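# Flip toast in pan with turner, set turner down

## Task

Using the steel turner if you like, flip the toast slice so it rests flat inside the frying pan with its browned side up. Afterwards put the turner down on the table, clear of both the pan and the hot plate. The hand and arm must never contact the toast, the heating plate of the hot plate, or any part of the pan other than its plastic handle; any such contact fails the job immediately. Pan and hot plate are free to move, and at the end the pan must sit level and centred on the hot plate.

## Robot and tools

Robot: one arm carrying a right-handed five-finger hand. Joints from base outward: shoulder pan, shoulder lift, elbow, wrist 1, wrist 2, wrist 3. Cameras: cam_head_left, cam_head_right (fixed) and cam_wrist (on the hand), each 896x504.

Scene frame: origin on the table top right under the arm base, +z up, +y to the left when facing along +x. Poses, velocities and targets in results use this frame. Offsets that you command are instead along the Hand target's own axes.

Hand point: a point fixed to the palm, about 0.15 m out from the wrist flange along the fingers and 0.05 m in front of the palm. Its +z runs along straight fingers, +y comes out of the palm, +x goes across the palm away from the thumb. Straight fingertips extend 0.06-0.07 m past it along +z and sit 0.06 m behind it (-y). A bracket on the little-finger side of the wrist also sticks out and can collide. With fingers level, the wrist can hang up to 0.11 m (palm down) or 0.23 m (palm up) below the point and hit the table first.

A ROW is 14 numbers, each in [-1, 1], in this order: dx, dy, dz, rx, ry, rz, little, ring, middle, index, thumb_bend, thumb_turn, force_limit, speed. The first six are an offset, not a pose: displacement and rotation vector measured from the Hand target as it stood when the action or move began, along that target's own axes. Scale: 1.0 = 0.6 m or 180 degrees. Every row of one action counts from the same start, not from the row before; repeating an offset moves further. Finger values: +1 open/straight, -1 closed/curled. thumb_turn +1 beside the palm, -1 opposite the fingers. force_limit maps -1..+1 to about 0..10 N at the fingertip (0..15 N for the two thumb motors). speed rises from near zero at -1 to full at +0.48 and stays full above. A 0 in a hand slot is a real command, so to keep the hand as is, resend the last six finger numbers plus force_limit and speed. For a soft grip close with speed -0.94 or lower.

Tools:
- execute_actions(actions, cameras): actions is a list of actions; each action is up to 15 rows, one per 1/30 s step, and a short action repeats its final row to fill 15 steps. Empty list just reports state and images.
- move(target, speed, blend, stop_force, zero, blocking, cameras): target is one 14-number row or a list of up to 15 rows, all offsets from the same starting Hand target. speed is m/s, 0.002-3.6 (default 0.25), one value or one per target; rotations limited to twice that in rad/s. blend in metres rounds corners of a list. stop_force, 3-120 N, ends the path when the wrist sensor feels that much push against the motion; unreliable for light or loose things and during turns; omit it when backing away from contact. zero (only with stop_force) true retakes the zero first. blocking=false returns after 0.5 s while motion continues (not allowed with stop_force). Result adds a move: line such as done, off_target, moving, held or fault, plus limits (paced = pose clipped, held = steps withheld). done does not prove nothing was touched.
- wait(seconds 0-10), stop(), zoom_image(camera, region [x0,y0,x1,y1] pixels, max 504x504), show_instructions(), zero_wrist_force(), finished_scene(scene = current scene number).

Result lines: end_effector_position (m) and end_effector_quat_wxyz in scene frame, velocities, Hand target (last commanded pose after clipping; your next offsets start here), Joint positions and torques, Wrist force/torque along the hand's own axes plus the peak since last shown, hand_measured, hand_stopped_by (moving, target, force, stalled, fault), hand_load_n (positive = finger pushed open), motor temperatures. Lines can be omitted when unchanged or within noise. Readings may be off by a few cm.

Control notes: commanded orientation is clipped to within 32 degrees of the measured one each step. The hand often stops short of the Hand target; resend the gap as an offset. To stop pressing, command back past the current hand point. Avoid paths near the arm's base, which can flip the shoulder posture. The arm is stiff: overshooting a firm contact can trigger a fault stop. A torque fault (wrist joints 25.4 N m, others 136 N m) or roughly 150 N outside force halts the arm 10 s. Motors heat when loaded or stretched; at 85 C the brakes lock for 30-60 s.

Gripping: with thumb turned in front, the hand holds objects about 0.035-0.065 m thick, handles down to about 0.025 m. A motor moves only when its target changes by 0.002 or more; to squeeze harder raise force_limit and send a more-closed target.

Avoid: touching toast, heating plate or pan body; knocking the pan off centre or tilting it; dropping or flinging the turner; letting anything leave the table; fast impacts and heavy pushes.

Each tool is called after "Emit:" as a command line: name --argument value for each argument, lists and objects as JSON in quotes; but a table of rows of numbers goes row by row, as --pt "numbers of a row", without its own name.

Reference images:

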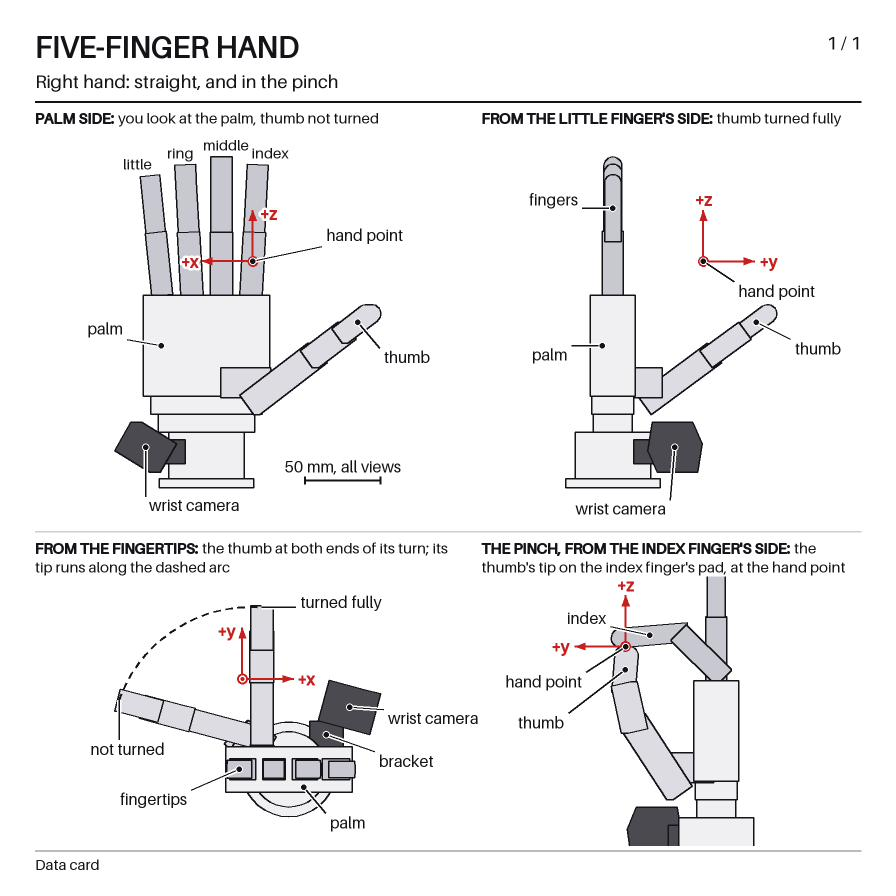

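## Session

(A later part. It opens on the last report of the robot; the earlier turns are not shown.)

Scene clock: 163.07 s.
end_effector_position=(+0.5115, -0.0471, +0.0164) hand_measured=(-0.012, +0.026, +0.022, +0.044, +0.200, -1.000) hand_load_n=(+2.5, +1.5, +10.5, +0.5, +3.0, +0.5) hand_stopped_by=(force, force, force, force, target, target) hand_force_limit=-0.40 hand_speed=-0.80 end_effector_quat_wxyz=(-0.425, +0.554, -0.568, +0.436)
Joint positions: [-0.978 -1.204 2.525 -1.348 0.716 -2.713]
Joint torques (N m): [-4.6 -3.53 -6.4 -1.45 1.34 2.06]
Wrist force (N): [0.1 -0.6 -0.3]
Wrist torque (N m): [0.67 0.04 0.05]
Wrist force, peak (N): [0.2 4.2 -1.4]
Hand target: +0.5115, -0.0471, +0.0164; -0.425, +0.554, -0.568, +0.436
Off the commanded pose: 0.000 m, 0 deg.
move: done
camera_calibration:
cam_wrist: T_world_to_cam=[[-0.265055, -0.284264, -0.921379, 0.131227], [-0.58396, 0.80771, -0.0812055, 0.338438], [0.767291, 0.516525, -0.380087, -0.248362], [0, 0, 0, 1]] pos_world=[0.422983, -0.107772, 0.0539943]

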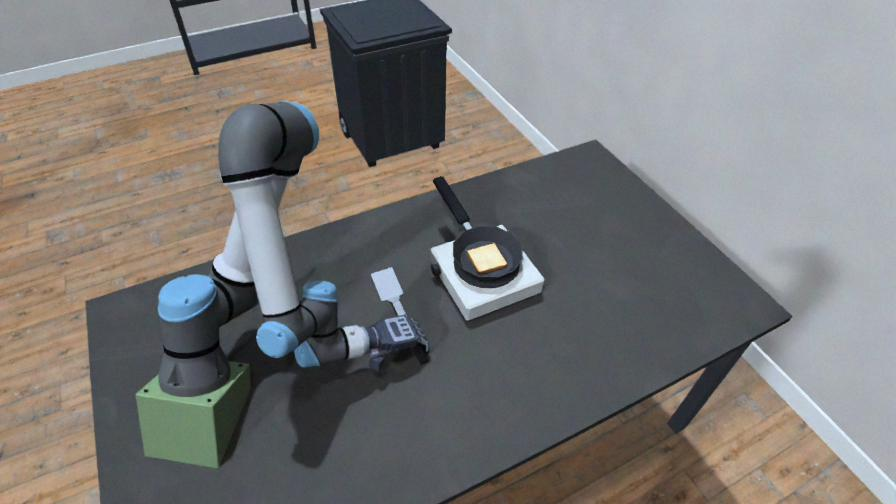

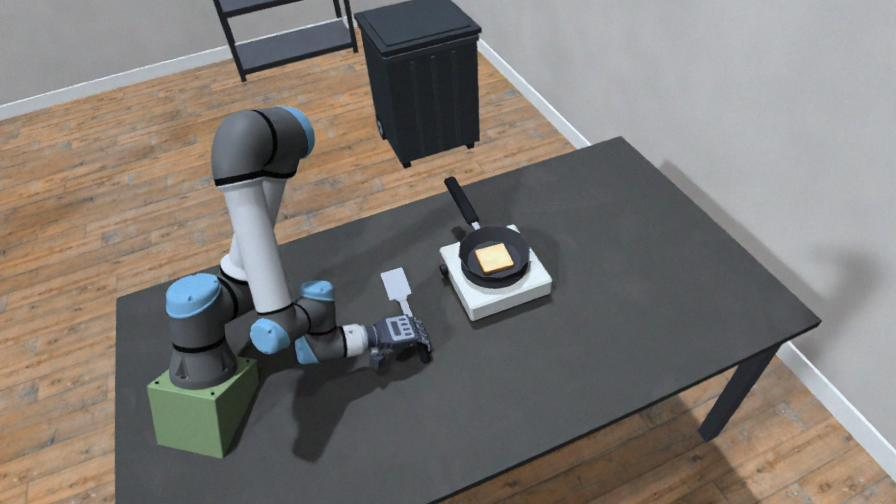

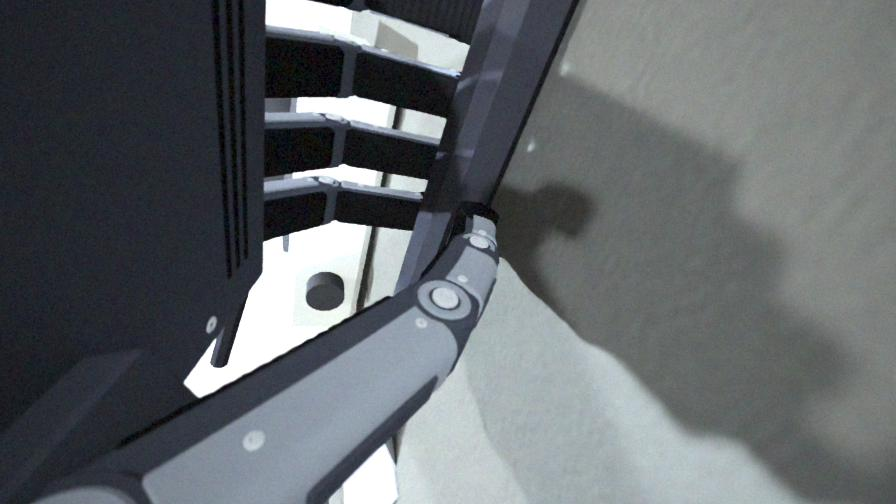

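Emit:
move --target '[0, 0, 0, 0, 0, 0, -0.36, -0.38, -0.41, -0.33, 0.2, -1, -0.3, -0.8]' --speed 0.03 --cameras '[]'

Emit:
move --target '[0, -0.0322, -0.00863, 0, 0, 0, -0.36, -0.38, -0.41, -0.33, 0.2, -1, -0.3, -0.8]' --speed 0.03 --cameras '["all"]'

Emit:
zoom_image --camera "cam_head_left" --region '[350, 260, 470, 380]'

Scene clock: 168.27 s.
end_effector_position=(+0.5115, -0.0471, +0.0164) hand_measured=(-0.012, +0.010, +0.022, +0.028, +0.200, -1.000) hand_load_n=(+1.0, +10.0, +7.5, +6.0, +4.5, +0.5) hand_stopped_by=(force, force, force, force, target, target) hand_force_limit=-0.30 hand_speed=-0.80 end_effector_quat_wxyz=(-0.425, +0.554, -0.568, +0.436)
Joint positions: [-0.978 -1.204 2.525 -1.348 0.716 -2.713]
Joint torques (N m): [-4.4 -3.54 -7.35 1.72 -0.69 0.13]
Wrist force (N): [-0.4 -4.2 0.5]
Wrist torque (N m): [0.71 -0.01 0.03]
Wrist force, peak (N): [-0.6 -5.2 1.3]
Hand target: +0.5115, -0.0471, +0.0164; -0.425, +0.554, -0.568, +0.436
Off the commanded pose: 0.000 m, 0 deg.
move: done
No camera images: "cameras" was empty.

Scene clock: 169.23 s.
end_effector_position=(+0.5115, -0.0471, +0.0365) hand_measured=(-0.012, +0.010, +0.022, +0.028, +0.202, -1.000) hand_load_n=(+1.5, +2.5, +4.5, +5.0, +10.0, +2.0) hand_stopped_by=(force, force, force, force, target, target) hand_force_limit=-0.30 hand_speed=-0.80 end_effector_quat_wxyz=(-0.425, +0.554, -0.568, +0.436) end_effector_velocity=(+0.000, +0.000, -0.001) end_effector_angular_velocity=(+0.000, +0.000, +0.000)
Joint positions: [-1.014 -1.276 2.527 -1.279 0.68 -2.712]
Joint velocities: [0.002 0.004 0.001 -0.006 0.003 0]
Joint torques (N m): [-4.94 -4.41 -8.07 -3.43 2.43 -0.42]
Wrist force (N): [-0.4 4.9 -1.0]
Wrist torque (N m): [0.58 0.27 0.07]
Wrist force, peak (N): [-0.3 5.7 -0.9]
Hand target: +0.5115, -0.0471, +0.0364; -0.425, +0.554, -0.568, +0.436
Off the commanded pose: 0.000 m, 0 deg.
move: done
camera_calibration:
cam_wrist: T_world_to_cam=[[-0.265245, -0.283994, -0.921408, 0.149765], [-0.583873, 0.807804, -0.0809001, 0.340012], [0.767292, 0.516527, -0.380082, -0.240761], [0, 0, 0, 1]] pos_world=[0.422982, -0.107772, 0.0739928]

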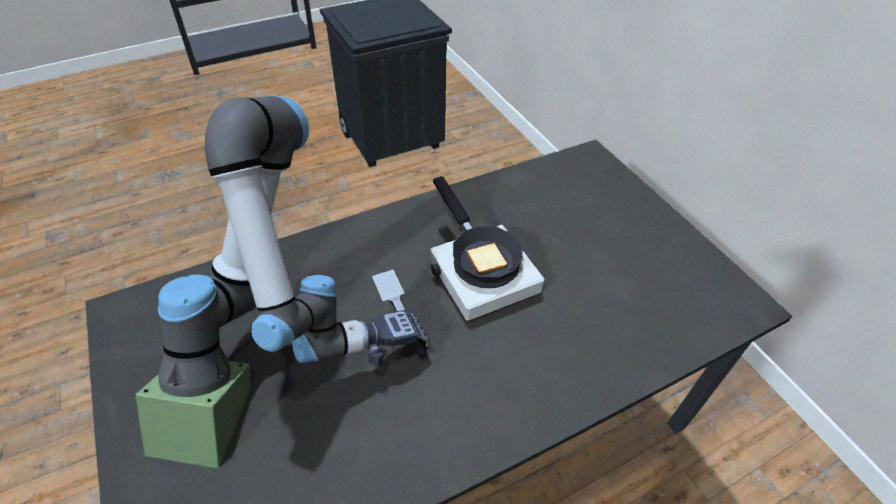

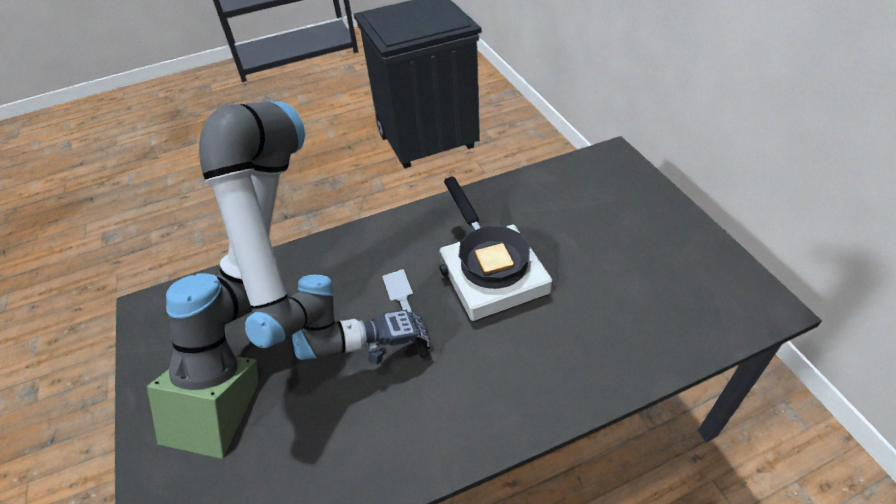

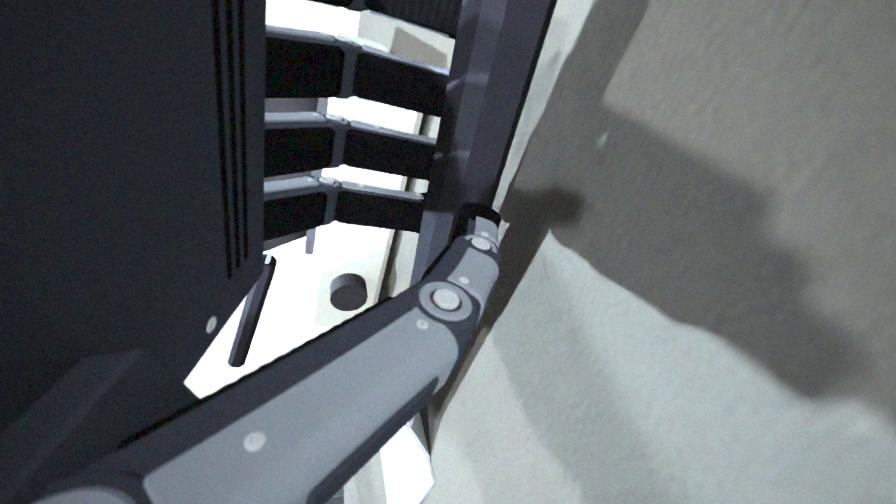

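Scaled by 4.200.

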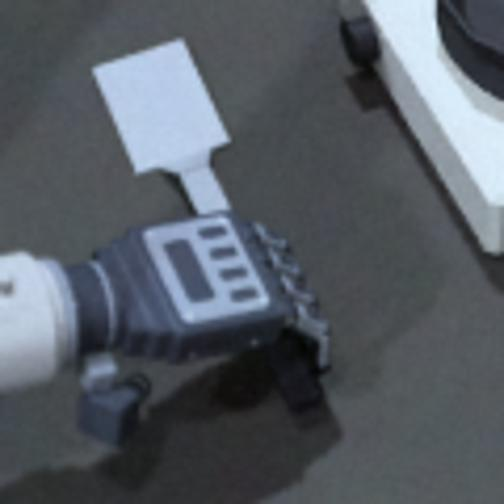

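Emit:
move --target '[0, 0, 0, 0, 0, 0, -0.36, -0.38, -0.43, -0.35, 0.2, -1, 0.2, -0.85]' --speed 0.03 --cameras '[]'

Emit:
move --target '[0, -0.13683, -0.03666, 0, 0, 0, -0.36, -0.38, -0.43, -0.35, 0.2, -1, 0.2, -0.85]' --speed 0.06 --cameras '["all"]'

Emit:
zoom_image --camera "cam_head_left" --region '[350, 220, 470, 360]'

Emit:
zoom_image --camera "cam_head_right" --region '[350, 220, 470, 360]'

Scene clock: 178.60 s.
end_effector_position=(+0.5115, -0.0471, +0.0364) hand_measured=(-0.012, +0.010, +0.010, +0.018, +0.202, -1.000) hand_load_n=(+1.5, +1.5, +10.5, +7.5, +13.0, +1.0) hand_stopped_by=(force, force, force, force, target, target) hand_force_limit=0.20 hand_speed=-0.85 end_effector_quat_wxyz=(-0.425, +0.554, -0.568, +0.436)
Joint positions: [-1.014 -1.276 2.527 -1.279 0.68 -2.712]
Joint torques (N m): [-4.37 -2.96 -13.35 -3.63 2.02 -1.55]
Wrist force (N): [-0.2 4.4 -1.2]
Wrist torque (N m): [0.59 0.24 0.16]
Wrist force, peak (N): [-0.3 5.1 -1.1]
Hand target: +0.5115, -0.0471, +0.0364; -0.425, +0.554, -0.568, +0.436
Off the commanded pose: 0.000 m, 0 deg.
move: done
No camera images: "cameras" was empty.

Scene clock: 180.43 s.
end_effector_position=(+0.5116, -0.0471, +0.1215) hand_measured=(-0.012, +0.010, +0.010, +0.018, +0.202, -1.000) hand_load_n=(+0.0, +0.5, +13.0, +0.5, +10.5, +1.0) hand_stopped_by=(force, force, force, force, target, target) hand_force_limit=0.20 hand_speed=-0.85 end_effector_quat_wxyz=(-0.425, +0.554, -0.568, +0.436)
Joint positions: [-1.167 -1.556 2.491 -0.97 0.527 -2.703]
Joint torques (N m): [-6.23 -0.69 -9 -2.82 1.9 -2.09]
Wrist force (N): [0.3 4.3 -0.9]
Wrist torque (N m): [0.52 0.13 0.13]
Wrist force, peak (N): [-0.3 5.7 -1.0]
Hand target: +0.5116, -0.0471, +0.1214; -0.425, +0.554, -0.568, +0.436
Off the commanded pose: 0.000 m, 0 deg.
move: done
camera_calibration:
cam_wrist: T_world_to_cam=[[-0.265003, -0.284339, -0.921371, 0.22806], [-0.583985, 0.807684, -0.0812905, 0.347052], [0.767291, 0.516525, -0.380088, -0.208491], [0, 0, 0, 1]] pos_world=[0.423083, -0.107772, 0.159095]

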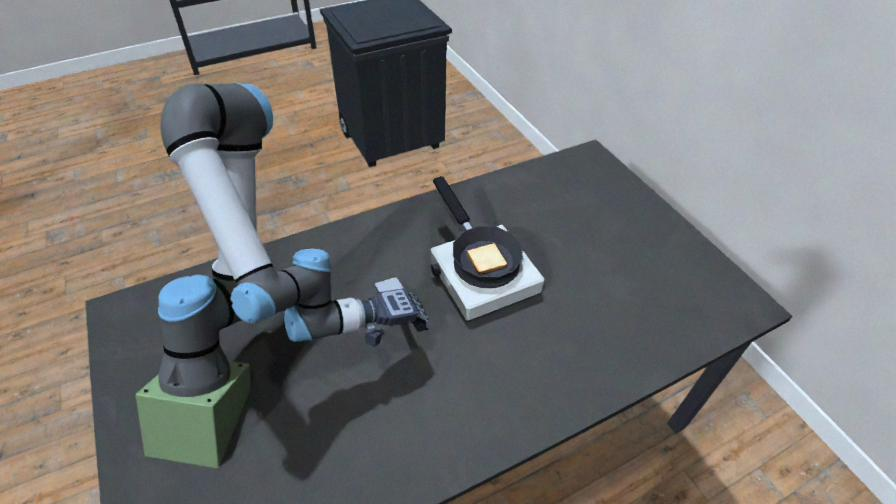

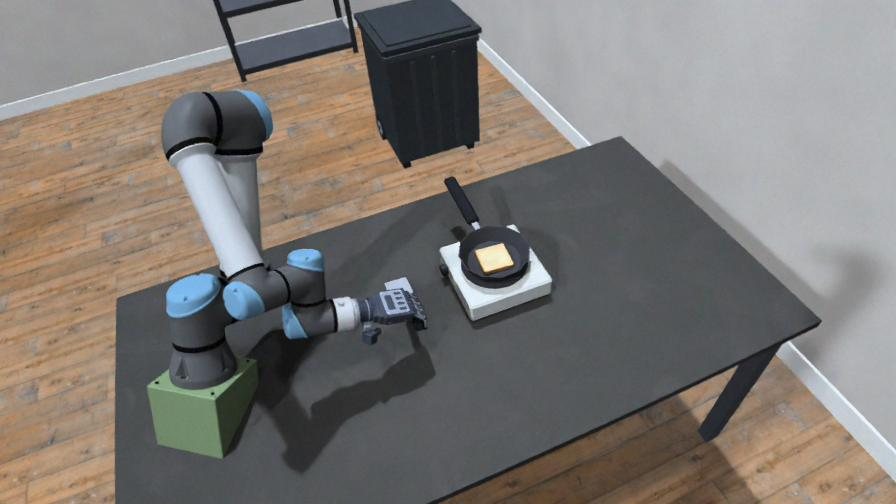

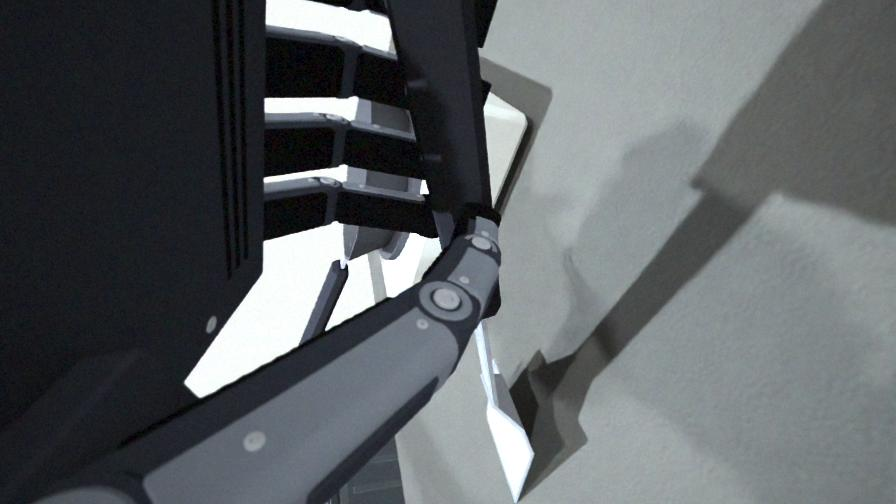

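Scaled by 3.600.

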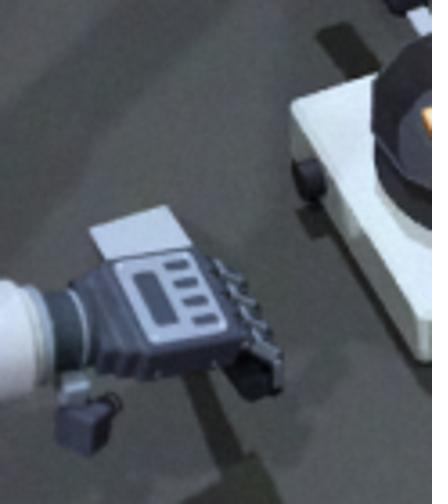

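Scaled by 3.600.

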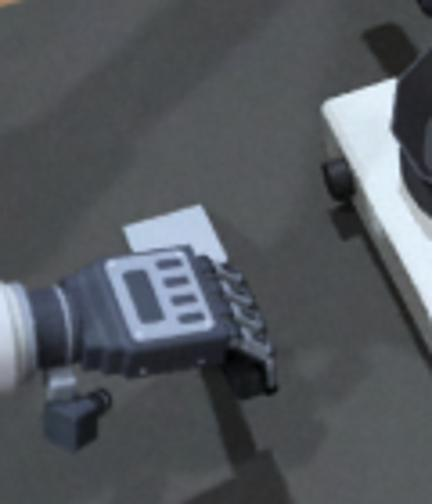

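Emit:
move --target '[0, 0.16903, 0.04529, 0, 0, 0, -0.36, -0.38, -0.43, -0.35, 0.2, -1, 0.2, -0.85]' --speed 0.06 --cameras '["all"]'

Emit:
zoom_image --camera "cam_head_left" --region '[350, 260, 470, 380]'

Scene clock: 192.20 s.
end_effector_position=(+0.5116, -0.0471, +0.0164) hand_measured=(-0.012, +0.010, +0.010, +0.018, +0.200, -1.000) hand_load_n=(+0.0, +3.5, +13.0, +11.5, +2.5, +2.0) hand_stopped_by=(force, force, force, force, target, target) hand_force_limit=0.20 hand_speed=-0.85 end_effector_quat_wxyz=(-0.425, +0.554, -0.568, +0.436)
Joint positions: [-0.978 -1.204 2.525 -1.347 0.716 -2.713]
Joint torques (N m): [-11.38 -15.21 0.22 0.47 -0.54 2.03]
Wrist force (N): [0.7 -6.2 -8.1]
Wrist torque (N m): [0.52 0.41 0.16]
Wrist force, peak (N): [-3.5 -24.0 -19.9]
Hand target: +0.5115, -0.0471, +0.0164; -0.425, +0.554, -0.568, +0.436
Off the commanded pose: 0.000 m, 0 deg.
move: done
camera_calibration:
cam_wrist: T_world_to_cam=[[-0.265178, -0.284234, -0.921353, 0.131307], [-0.584049, 0.807661, -0.0810633, 0.33852], [0.767181, 0.516619, -0.380181, -0.248377], [0, 0, 0, 1]] pos_world=[0.423083, -0.107771, 0.0539934]

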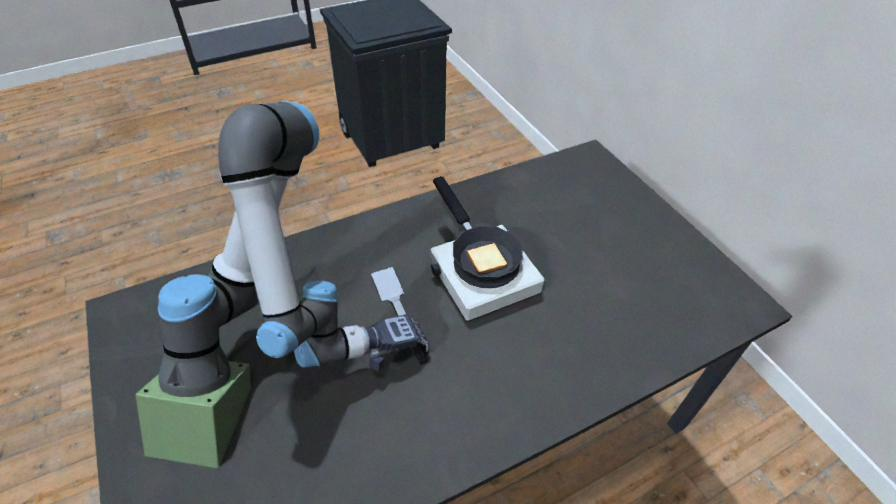

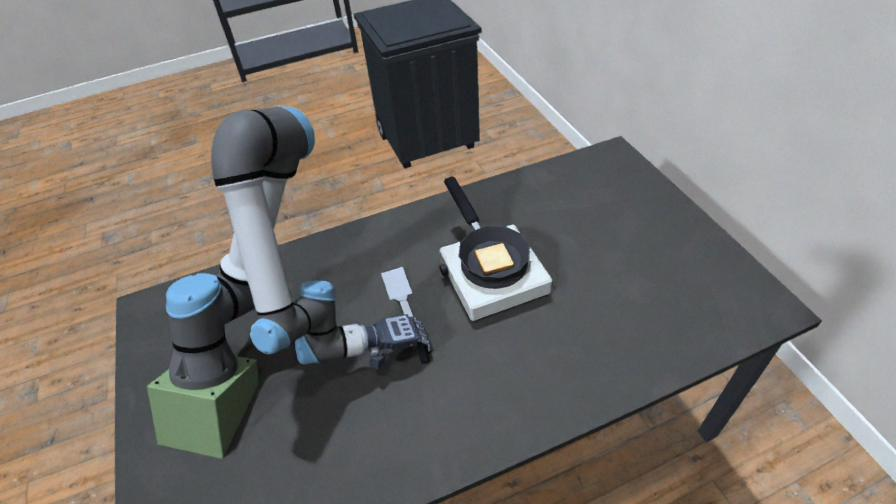

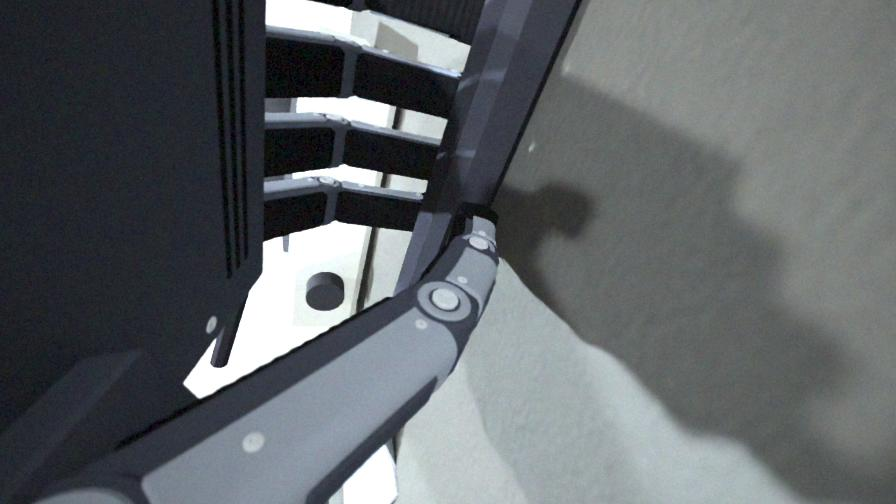

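Scaled by 4.200.

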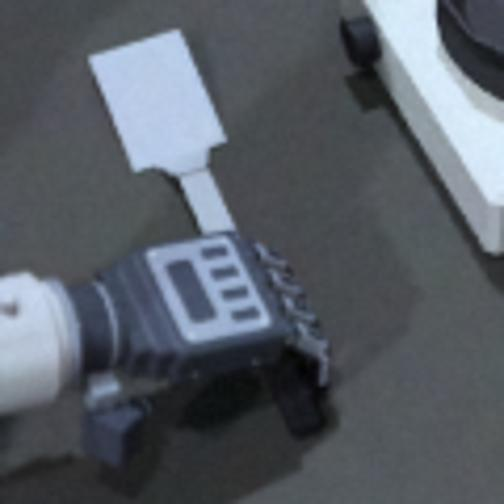

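Emit:
move --target '[0, 0.00322, 0.00086, 0, 0, 0, 0.35, 0.35, 0.35, 0.35, 0.2, -1, -0.4, -0.5]' --speed 0.02 --cameras '["cam_wrist"]'

Scene clock: 204.80 s.
end_effector_position=(+0.5115, -0.0471, +0.0144) hand_measured=(+0.350, +0.350, +0.350, +0.350, +0.200, -1.000) hand_load_n=(+0.0, +0.0, +0.0, +0.0, +0.0, -0.5) hand_stopped_by=(target, target, target, target, target, target) hand_force_limit=-0.40 hand_speed=-0.50 end_effector_quat_wxyz=(-0.425, +0.554, -0.568, +0.436)
Joint positions: [-0.974 -1.197 2.525 -1.354 0.72 -2.713]
Joint torques (N m): [-10.6 -16.45 -14.15 -2.1 1.38 -2.1]
Wrist force (N): [-0.1 2.8 -1.0]
Wrist torque (N m): [0.46 0.20 0.12]
Wrist force, peak (N): [2.0 -7.5 -7.2]
Hand target: +0.5115, -0.0471, +0.0144; -0.425, +0.554, -0.568, +0.436
Off the commanded pose: 0.000 m, 0 deg.
move: done
camera_calibration:
cam_wrist: T_world_to_cam=[[-0.265145, -0.284179, -0.92138, 0.129431], [-0.583972, 0.807715, -0.0810727, 0.338274], [0.767251, 0.516564, -0.380114, -0.249099], [0, 0, 0, 1]] pos_world=[0.422983, -0.107771, 0.0519936]
Images, in order (width x height): cam_wrist 896x504.

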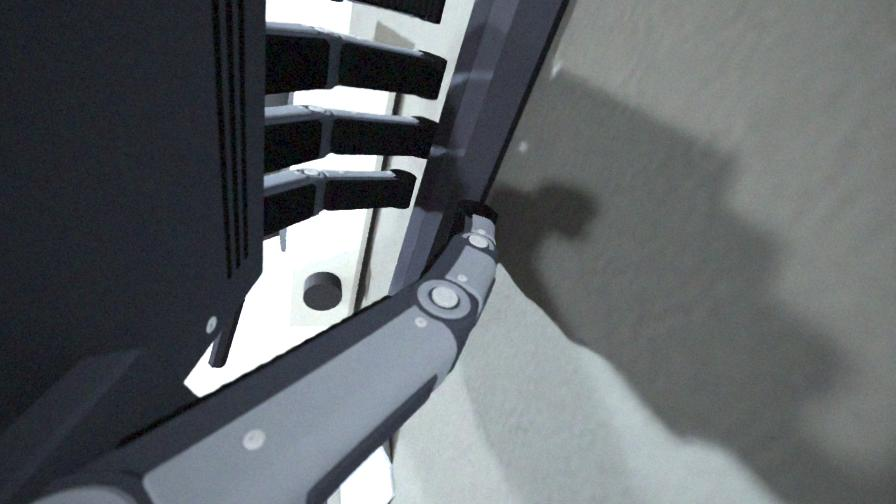

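Emit:
move --target '[0, 0, 0, 0, 0, 0, 0.35, 0.35, 0.35, -0.3, 0.2, -1, 0.1, -0.85]' --speed 0.02 --cameras '[]'

Emit:
move --target '[0, 0, 0, 0, 0, 0, 0.35, 0.35, -0.3, -0.3, 0.2, -1, 0.1, -0.85]' --speed 0.02 --cameras '["cam_wrist"]'

Scene clock: 210.87 s.
end_effector_position=(+0.5115, -0.0471, +0.0144) hand_measured=(+0.350, +0.350, +0.350, +0.034, +0.200, -1.000) hand_load_n=(+0.0, +0.0, +0.0, +7.0, +2.5, -0.5) hand_stopped_by=(target, target, target, force, target, target) hand_force_limit=0.10 hand_speed=-0.85 end_effector_quat_wxyz=(-0.425, +0.554, -0.568, +0.436)
Joint positions: [-0.974 -1.197 2.525 -1.354 0.72 -2.713]
Joint torques (N m): [-18.59 -24.7 -10.91 1.16 -0.47 -2.3]
Wrist force (N): [-1.7 -1.2 -2.6]
Wrist torque (N m): [0.48 0.33 0.13]
Wrist force, peak (N): [0.0 3.1 -1.2]
Hand target: +0.5115, -0.0471, +0.0144; -0.425, +0.554, -0.568, +0.436
Off the commanded pose: 0.000 m, 0 deg.
move: done
No camera images: "cameras" was empty.

Scene clock: 211.73 s.
end_effector_position=(+0.5115, -0.0471, +0.0144) hand_measured=(+0.350, +0.350, +0.104, +0.034, +0.200, -1.000) hand_load_n=(+0.0, +0.0, +9.5, +6.5, +3.0, +0.0) hand_stopped_by=(target, target, force, force, target, target) hand_force_limit=0.10 hand_speed=-0.85 end_effector_quat_wxyz=(-0.425, +0.554, -0.568, +0.436)
Joint positions: [-0.974 -1.197 2.525 -1.354 0.72 -2.713]
Joint torques (N m): [-17.6 -19.32 -9.2 1.14 -0.23 -2.24]
Wrist force (N): [-2.3 -6.7 -0.8]
Wrist torque (N m): [0.73 0.27 -0.02]
Wrist force, peak (N): [-2.2 -7.0 -0.1]
Hand target: +0.5115, -0.0471, +0.0144; -0.425, +0.554, -0.568, +0.436
Off the commanded pose: 0.000 m, 0 deg.
move: done
camera_calibration:
cam_wrist: T_world_to_cam=[[-0.265129, -0.284202, -0.921377, 0.129422], [-0.58398, 0.807707, -0.0810985, 0.338278], [0.767251, 0.516564, -0.380115, -0.249099], [0, 0, 0, 1]] pos_world=[0.422983, -0.107771, 0.0519937]
Images, in order (width x height): cam_wrist 896x504.

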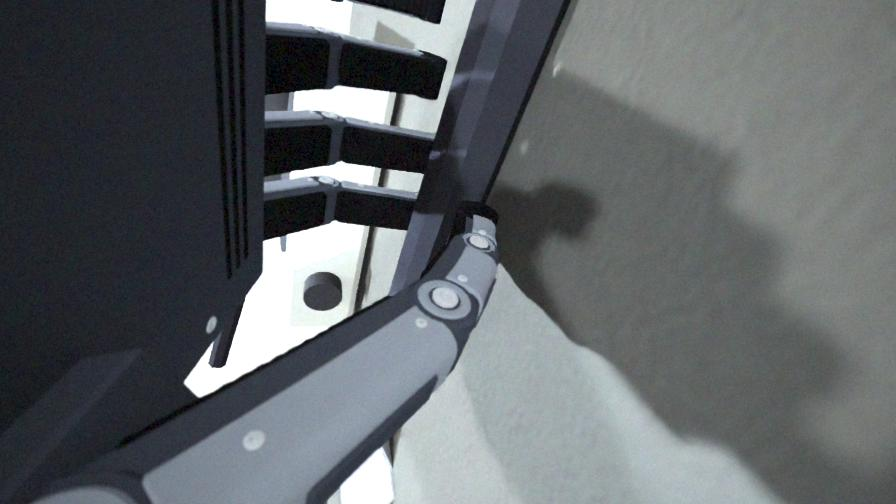

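Emit:
move --target '[0, 0, 0, 0, 0, 0, 0.4, 0.4, 0.4, 0.4, 0.2, -1, 0.1, -0.5]' --speed 0.02 --cameras '[]'

Emit:
move --target '[-0.00022, -0.00216, 0.00805, 0, 0, 0, 0.4, 0.4, 0.4, 0.4, 0.2, -1, 0.1, -0.5]' --speed 0.02 --cameras '[]'

Emit:
move --target '[0, 0, 0, 0, 0, 0, 0.4, 0.4, -0.3, -0.3, 0.2, -1, 0.1, -0.85]' --speed 0.02 --cameras '["cam_wrist"]'

Scene clock: 231.53 s.
end_effector_position=(+0.5115, -0.0471, +0.0144) hand_measured=(+0.400, +0.400, +0.400, +0.400, +0.200, -1.000) hand_load_n=(+0.0, +0.0, +0.0, +0.0, +0.0, +0.0) hand_stopped_by=(target, target, target, target, target, target) hand_force_limit=0.10 hand_speed=-0.50 end_effector_quat_wxyz=(-0.425, +0.554, -0.568, +0.436)
Joint positions: [-0.974 -1.197 2.525 -1.354 0.72 -2.713]
Joint torques (N m): [-11.81 -7.57 -5.85 0.94 -0.19 -2.18]
Wrist force (N): [0.0 2.9 -0.9]
Wrist torque (N m): [0.46 0.19 0.13]
Wrist force, peak (N): [-2.3 -6.8 -0.6]
Hand target: +0.5115, -0.0471, +0.0144; -0.425, +0.554, -0.568, +0.436
Off the commanded pose: 0.000 m, 0 deg.
move: done
No camera images: "cameras" was empty.

Scene clock: 232.23 s.
end_effector_position=(+0.5166, -0.0471, +0.0144) hand_measured=(+0.400, +0.400, +0.400, +0.400, +0.200, -1.000) hand_load_n=(+0.5, +0.0, +0.0, +0.0, +0.5, -0.5) hand_stopped_by=(target, target, target, target, target, target) hand_force_limit=0.10 hand_speed=-0.50 end_effector_quat_wxyz=(-0.425, +0.554, -0.568, +0.436)
Joint positions: [-0.961 -1.197 2.511 -1.34 0.733 -2.714]
Joint torques (N m): [-19.67 -5.74 -0.19 -1.22 -0.11 -2.16]
Wrist force (N): [0.1 3.0 -1.5]
Wrist torque (N m): [0.47 0.21 0.12]
Wrist force, peak (N): [0.3 3.1 -1.5]
Hand target: +0.5165, -0.0471, +0.0144; -0.425, +0.554, -0.568, +0.436
Off the commanded pose: 0.000 m, 0 deg.
move: done
No camera images: "cameras" was empty.

Scene clock: 233.40 s.
end_effector_position=(+0.5165, -0.0471, +0.0144) hand_measured=(+0.400, +0.400, +0.110, +0.028, +0.200, -1.000) hand_load_n=(+0.0, +0.0, +6.0, +5.5, +2.0, -0.5) hand_stopped_by=(target, target, force, force, target, target) hand_force_limit=0.10 hand_speed=-0.85 end_effector_quat_wxyz=(-0.425, +0.554, -0.568, +0.436)
Joint positions: [-0.961 -1.197 2.511 -1.34 0.733 -2.714]
Joint torques (N m): [-17.85 -6.3 -1.33 0.5 -0.39 -1.44]
Wrist force (N): [-1.4 -4.3 -1.5]
Wrist torque (N m): [0.65 0.26 0.03]
Wrist force, peak (N): [-1.4 -4.6 -1.0]
Hand target: +0.5165, -0.0471, +0.0144; -0.425, +0.554, -0.568, +0.436
Off the commanded pose: 0.000 m, 0 deg.
move: done
camera_calibration:
cam_wrist: T_world_to_cam=[[-0.265076, -0.284277, -0.921369, 0.130743], [-0.584004, 0.807681, -0.0811835, 0.341268], [0.767251, 0.516564, -0.380116, -0.253012], [0, 0, 0, 1]] pos_world=[0.428083, -0.107771, 0.0519941]
Images, in order (width x height): cam_wrist 896x504.

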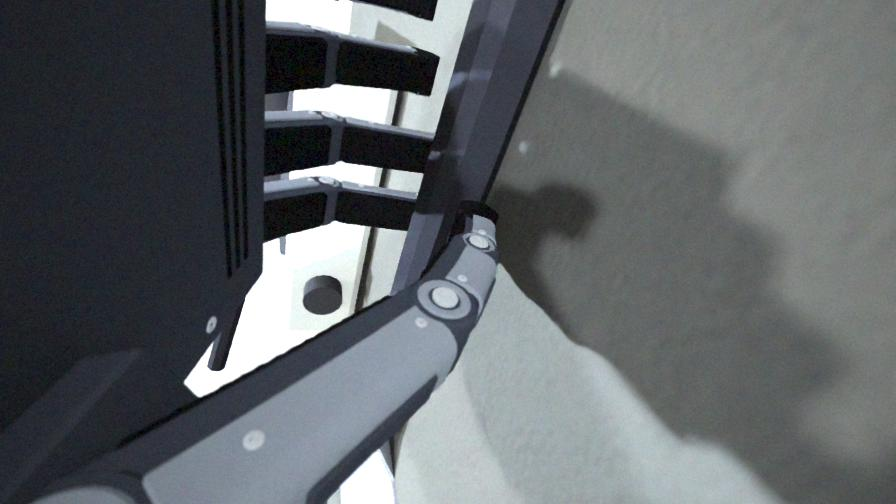

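Emit:
move --target '[0, 0, 0, 0, 0, 0, 0.4, 0.4, 0.4, 0.4, 0.2, -1, 0.1, -0.5]' --speed 0.02 --cameras '[]'

Emit:
move --pt "0 -0.00805 -0.00216 0 0 0 0.4 0.4 0.4 0.4 0.2 -1 0.1 -0.5" --pt "0 -0.00805 -0.00216 -0.04444 0 0 0.4 0.4 0.4 0.4 0.2 -1 0.1 -0.5" --pt "0 0 0 -0.04444 0 0 0.4 0.4 0.4 0.4 0.2 -1 0.1 -0.5" --speed '[0.03, 0.1, 0.03]' --cameras '["cam_wrist"]'

Scene clock: 238.80 s.
end_effector_position=(+0.5165, -0.0471, +0.0144) hand_measured=(+0.400, +0.400, +0.400, +0.400, +0.200, -1.000) hand_load_n=(+0.0, +0.0, +0.0, +0.0, +0.0, +0.0) hand_stopped_by=(target, target, target, target, target, target) hand_force_limit=0.10 hand_speed=-0.50 end_effector_quat_wxyz=(-0.425, +0.554, -0.568, +0.436)
Joint positions: [-0.961 -1.197 2.511 -1.34 0.733 -2.714]
Joint torques (N m): [-7.13 -10.08 -5.09 -0.71 -0.02 1]
Wrist force (N): [0.0 3.0 -1.1]
Wrist torque (N m): [0.48 0.20 0.12]
Wrist force, peak (N): [-1.4 -4.6 -1.5]
Hand target: +0.5165, -0.0471, +0.0144; -0.425, +0.554, -0.568, +0.436
Off the commanded pose: 0.000 m, 0 deg.
move: done
No camera images: "cameras" was empty.

Scene clock: 240.20 s.
end_effector_position=(+0.5165, -0.0470, +0.0144) hand_measured=(+0.400, +0.400, +0.400, +0.400, +0.200, -1.000) hand_load_n=(+0.0, +0.0, -0.5, +0.0, +0.5, +0.0) hand_stopped_by=(target, target, target, target, target, target) hand_force_limit=0.10 hand_speed=-0.50 end_effector_quat_wxyz=(-0.385, +0.582, -0.598, +0.395)
Joint positions: [-0.966 -1.257 2.407 -0.973 0.679 -2.868]
Joint torques (N m): [-19.22 -28.36 -12.84 1.75 -0.4 -1.43]
Wrist force (N): [-0.3 2.5 -1.0]
Wrist torque (N m): [0.47 0.19 0.09]
Wrist force, peak (N): [0.1 3.2 -1.1]
Hand target: +0.5165, -0.0471, +0.0144; -0.385, +0.582, -0.597, +0.395
Off the commanded pose: 0.000 m, 0 deg.
move: done
camera_calibration:
cam_wrist: T_world_to_cam=[[-0.390976, -0.280483, -0.876623, 0.195239], [-0.589254, 0.807936, 0.00430314, 0.342617], [0.707048, 0.518236, -0.481159, -0.220339], [0, 0, 0, 1]] pos_world=[0.434013, -0.107864, 0.0636587]
Images, in order (width x height): cam_wrist 896x504.

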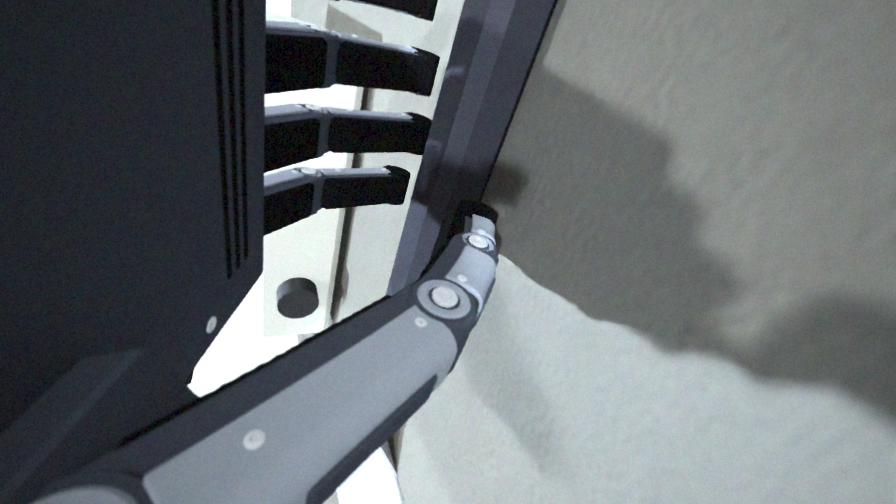

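Emit:
move --target '[0, 0, 0, 0, 0, 0, 0.4, 0.4, -0.3, -0.3, 0.2, -1, 0.1, -0.85]' --speed 0.02 --cameras '["cam_wrist"]'

Scene clock: 243.03 s.
end_effector_position=(+0.5166, -0.0471, +0.0145) hand_measured=(+0.400, +0.400, +0.306, +0.028, +0.200, -1.000) hand_load_n=(+0.0, +0.0, +9.0, +4.5, +2.0, -0.5) hand_stopped_by=(target, target, force, force, target, target) hand_force_limit=0.10 hand_speed=-0.85 end_effector_quat_wxyz=(-0.385, +0.582, -0.597, +0.395)
Joint positions: [-0.966 -1.257 2.407 -0.973 0.679 -2.869]
Joint torques (N m): [-14.38 -14.34 -0.85 0.16 -0.76 -2.07]
Wrist force (N): [-1.0 -4.5 -1.7]
Wrist torque (N m): [0.80 0.18 -0.02]
Wrist force, peak (N): [-1.2 -4.7 -1.5]
Hand target: +0.5165, -0.0471, +0.0144; -0.385, +0.582, -0.597, +0.395
Off the commanded pose: 0.000 m, 0 deg.
move: done
camera_calibration:
cam_wrist: T_world_to_cam=[[-0.390744, -0.280986, -0.876565, 0.195182], [-0.589409, 0.807826, 0.003788, 0.342845], [0.707048, 0.518135, -0.481269, -0.220313], [0, 0, 0, 1]] pos_world=[0.434114, -0.107964, 0.0637611]
Images, in order (width x height): cam_wrist 896x504.

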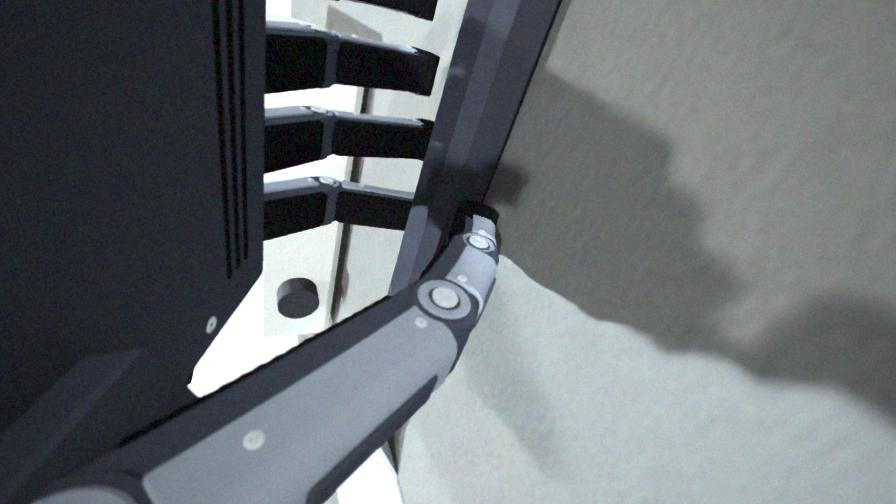

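Emit:
execute_actions --actions '[]' --cameras '["cam_head_left", "cam_head_right"]'

Emit:
zoom_image --camera "cam_head_left" --region '[350, 260, 450, 380]'

Emit:
zoom_image --camera "cam_head_right" --region '[350, 260, 450, 380]'

Scene clock: 246.50 s.
end_effector_position=(+0.5165, -0.0471, +0.0144) hand_measured=(+0.400, +0.400, +0.306, +0.028, +0.200, -1.000) hand_load_n=(+0.0, +0.0, +9.0, +4.5, +2.0, -0.5) hand_stopped_by=(target, target, force, force, target, target) hand_force_limit=0.10 hand_speed=-0.85 end_effector_quat_wxyz=(-0.385, +0.582, -0.597, +0.395)
Joint positions: [-0.966 -1.257 2.407 -0.973 0.679 -2.869]
Joint velocities: within noise
Joint torques (N m): [-4.72 -6.69 -1.36 2.28 -0.68 -1.92]
Motor temperatures (°C): [22 24 21 33 35 27]
Wrist force (N): [-0.9 -5.0 -1.4]
Wrist torque (N m): [0.80 0.23 -0.04]
Wrist force, peak (N): [-0.6 -5.3 -1.4]
Hand target: +0.5165, -0.0471, +0.0144; -0.385, +0.582, -0.597, +0.395
Off the commanded pose: 0.000 m, 0 deg.
Images, in order (width x height): cam_head_left 896x504, cam_head_right 896x504.

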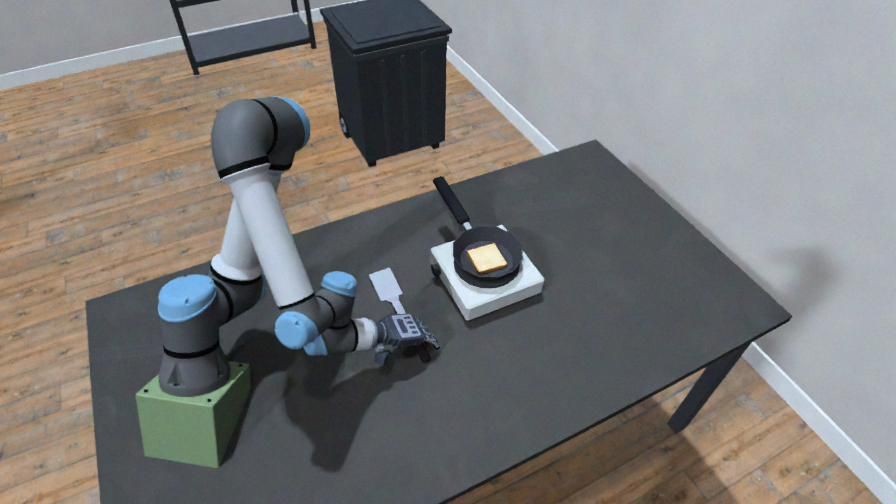

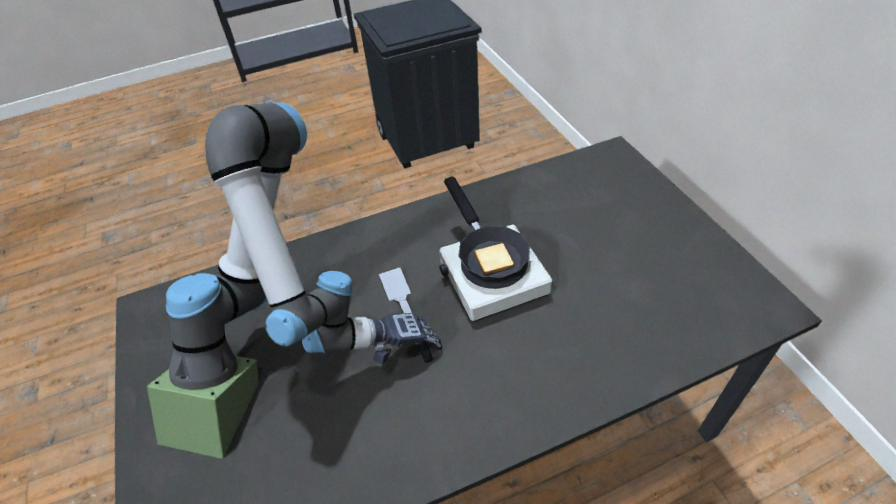

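Scaled by 4.200.

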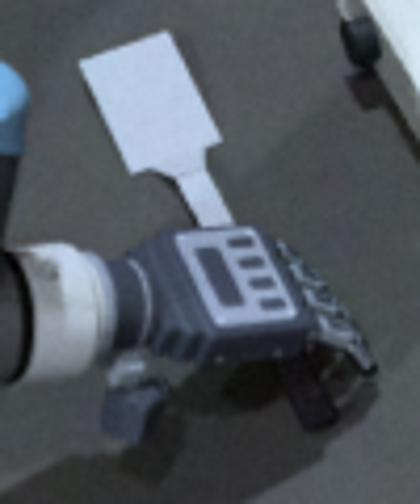

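Scaled by 4.200.

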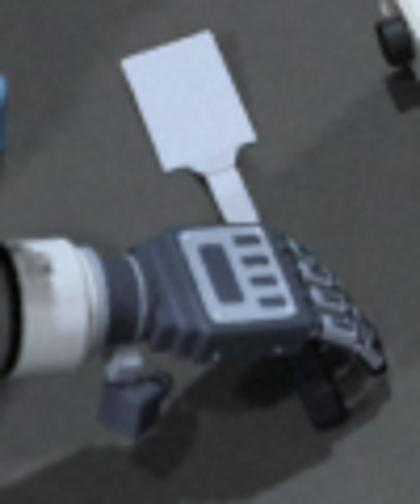

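Emit:
move --target '[0, 0, 0, 0, 0, 0, 0.4, 0.4, 0.4, 0.4, 0.2, -1, 0.1, -0.5]' --speed 0.02 --cameras '[]'

Emit:
move --target '[0, -0.00936, -0.00397, 0.02222, 0, 0, 0.4, 0.4, 0.4, 0.4, 0.2, -1, 0.1, -0.5]' --speed 0.03 --cameras '[]'

Emit:
move --target '[0, 0, 0, 0, 0, 0, 0.4, 0.4, -0.3, -0.3, 0.2, -1, 0.1, -0.85]' --speed 0.02 --cameras '["cam_wrist", "cam_head_left"]'

Scene clock: 259.87 s.
end_effector_position=(+0.5165, -0.0471, +0.0144) hand_measured=(+0.400, +0.400, +0.400, +0.400, +0.200, -1.000) hand_load_n=(+0.0, +0.0, +0.0, +0.0, +0.0, +0.0) hand_stopped_by=(target, target, target, target, target, target) hand_force_limit=0.10 hand_speed=-0.50 end_effector_quat_wxyz=(-0.385, +0.582, -0.597, +0.395)
Joint positions: [-0.966 -1.257 2.407 -0.973 0.679 -2.869]
Joint torques (N m): [-6.92 -7.52 -6.61 0.2 -0.56 -1.64]
Wrist force (N): [-0.3 2.5 -0.8]
Wrist torque (N m): [0.46 0.18 0.09]
Wrist force, peak (N): [-0.7 -5.5 -1.2]
Hand target: +0.5165, -0.0471, +0.0144; -0.385, +0.582, -0.597, +0.395
Off the commanded pose: 0.000 m, 0 deg.
move: done
No camera images: "cameras" was empty.

Scene clock: 261.37 s.
end_effector_position=(+0.5165, -0.0471, +0.0205) hand_measured=(+0.400, +0.400, +0.400, +0.400, +0.200, -1.000) hand_load_n=(+0.0, +0.0, +0.0, +0.0, +0.5, +0.0) hand_stopped_by=(target, target, target, target, target, target) hand_force_limit=0.10 hand_speed=-0.50 end_effector_quat_wxyz=(-0.405, +0.568, -0.583, +0.416)
Joint positions: [-0.976 -1.255 2.462 -1.134 0.691 -2.789]
Joint torques (N m): [-12.33 -8.79 -17.09 1.31 -0.17 -2.15]
Wrist force (N): [-0.3 3.0 -1.4]
Wrist torque (N m): [0.49 0.23 0.12]
Wrist force, peak (N): [-0.4 3.4 -1.4]
Hand target: +0.5165, -0.0471, +0.0205; -0.405, +0.568, -0.583, +0.416
Off the commanded pose: 0.000 m, 0 deg.
move: done
No camera images: "cameras" was empty.

Scene clock: 262.57 s.
end_effector_position=(+0.5165, -0.0471, +0.0205) hand_measured=(+0.400, +0.400, +0.028, +0.014, +0.200, -1.000) hand_load_n=(+0.0, +0.0, +8.5, +7.5, +4.0, +0.5) hand_stopped_by=(target, target, force, force, target, target) hand_force_limit=0.10 hand_speed=-0.85 end_effector_quat_wxyz=(-0.405, +0.568, -0.583, +0.416)
Joint positions: [-0.976 -1.255 2.462 -1.134 0.691 -2.789]
Joint torques (N m): [-4.63 -21.67 -12.43 1.57 -0.38 -2.19]
Wrist force (N): [-1.4 -2.3 -2.4]
Wrist torque (N m): [0.53 0.27 0.07]
Wrist force, peak (N): [-1.6 -2.4 -2.6]
Hand target: +0.5165, -0.0471, +0.0205; -0.405, +0.568, -0.583, +0.416
Off the commanded pose: 0.000 m, 0 deg.
move: done
camera_calibration:
cam_wrist: T_world_to_cam=[[-0.328751, -0.282554, -0.901158, 0.168906], [-0.588168, 0.807812, -0.0387163, 0.343035], [0.738905, 0.517304, -0.431758, -0.2349], [0, 0, 0, 1]] pos_world=[0.430859, -0.107868, 0.0640725]
Images, in order (width x height): cam_head_left 896x504, cam_wrist 896x504.

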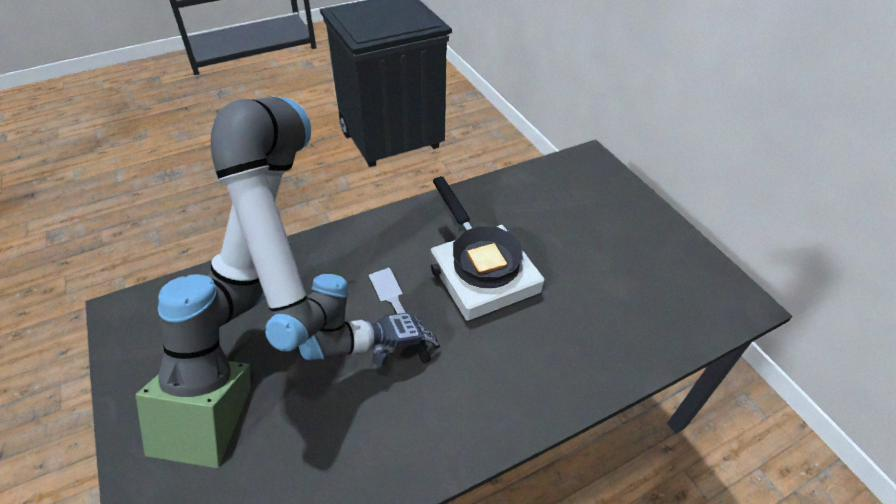

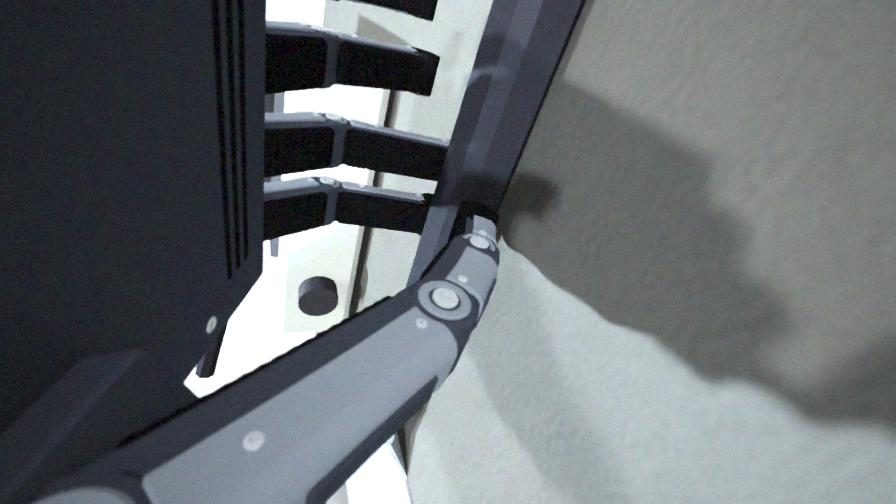

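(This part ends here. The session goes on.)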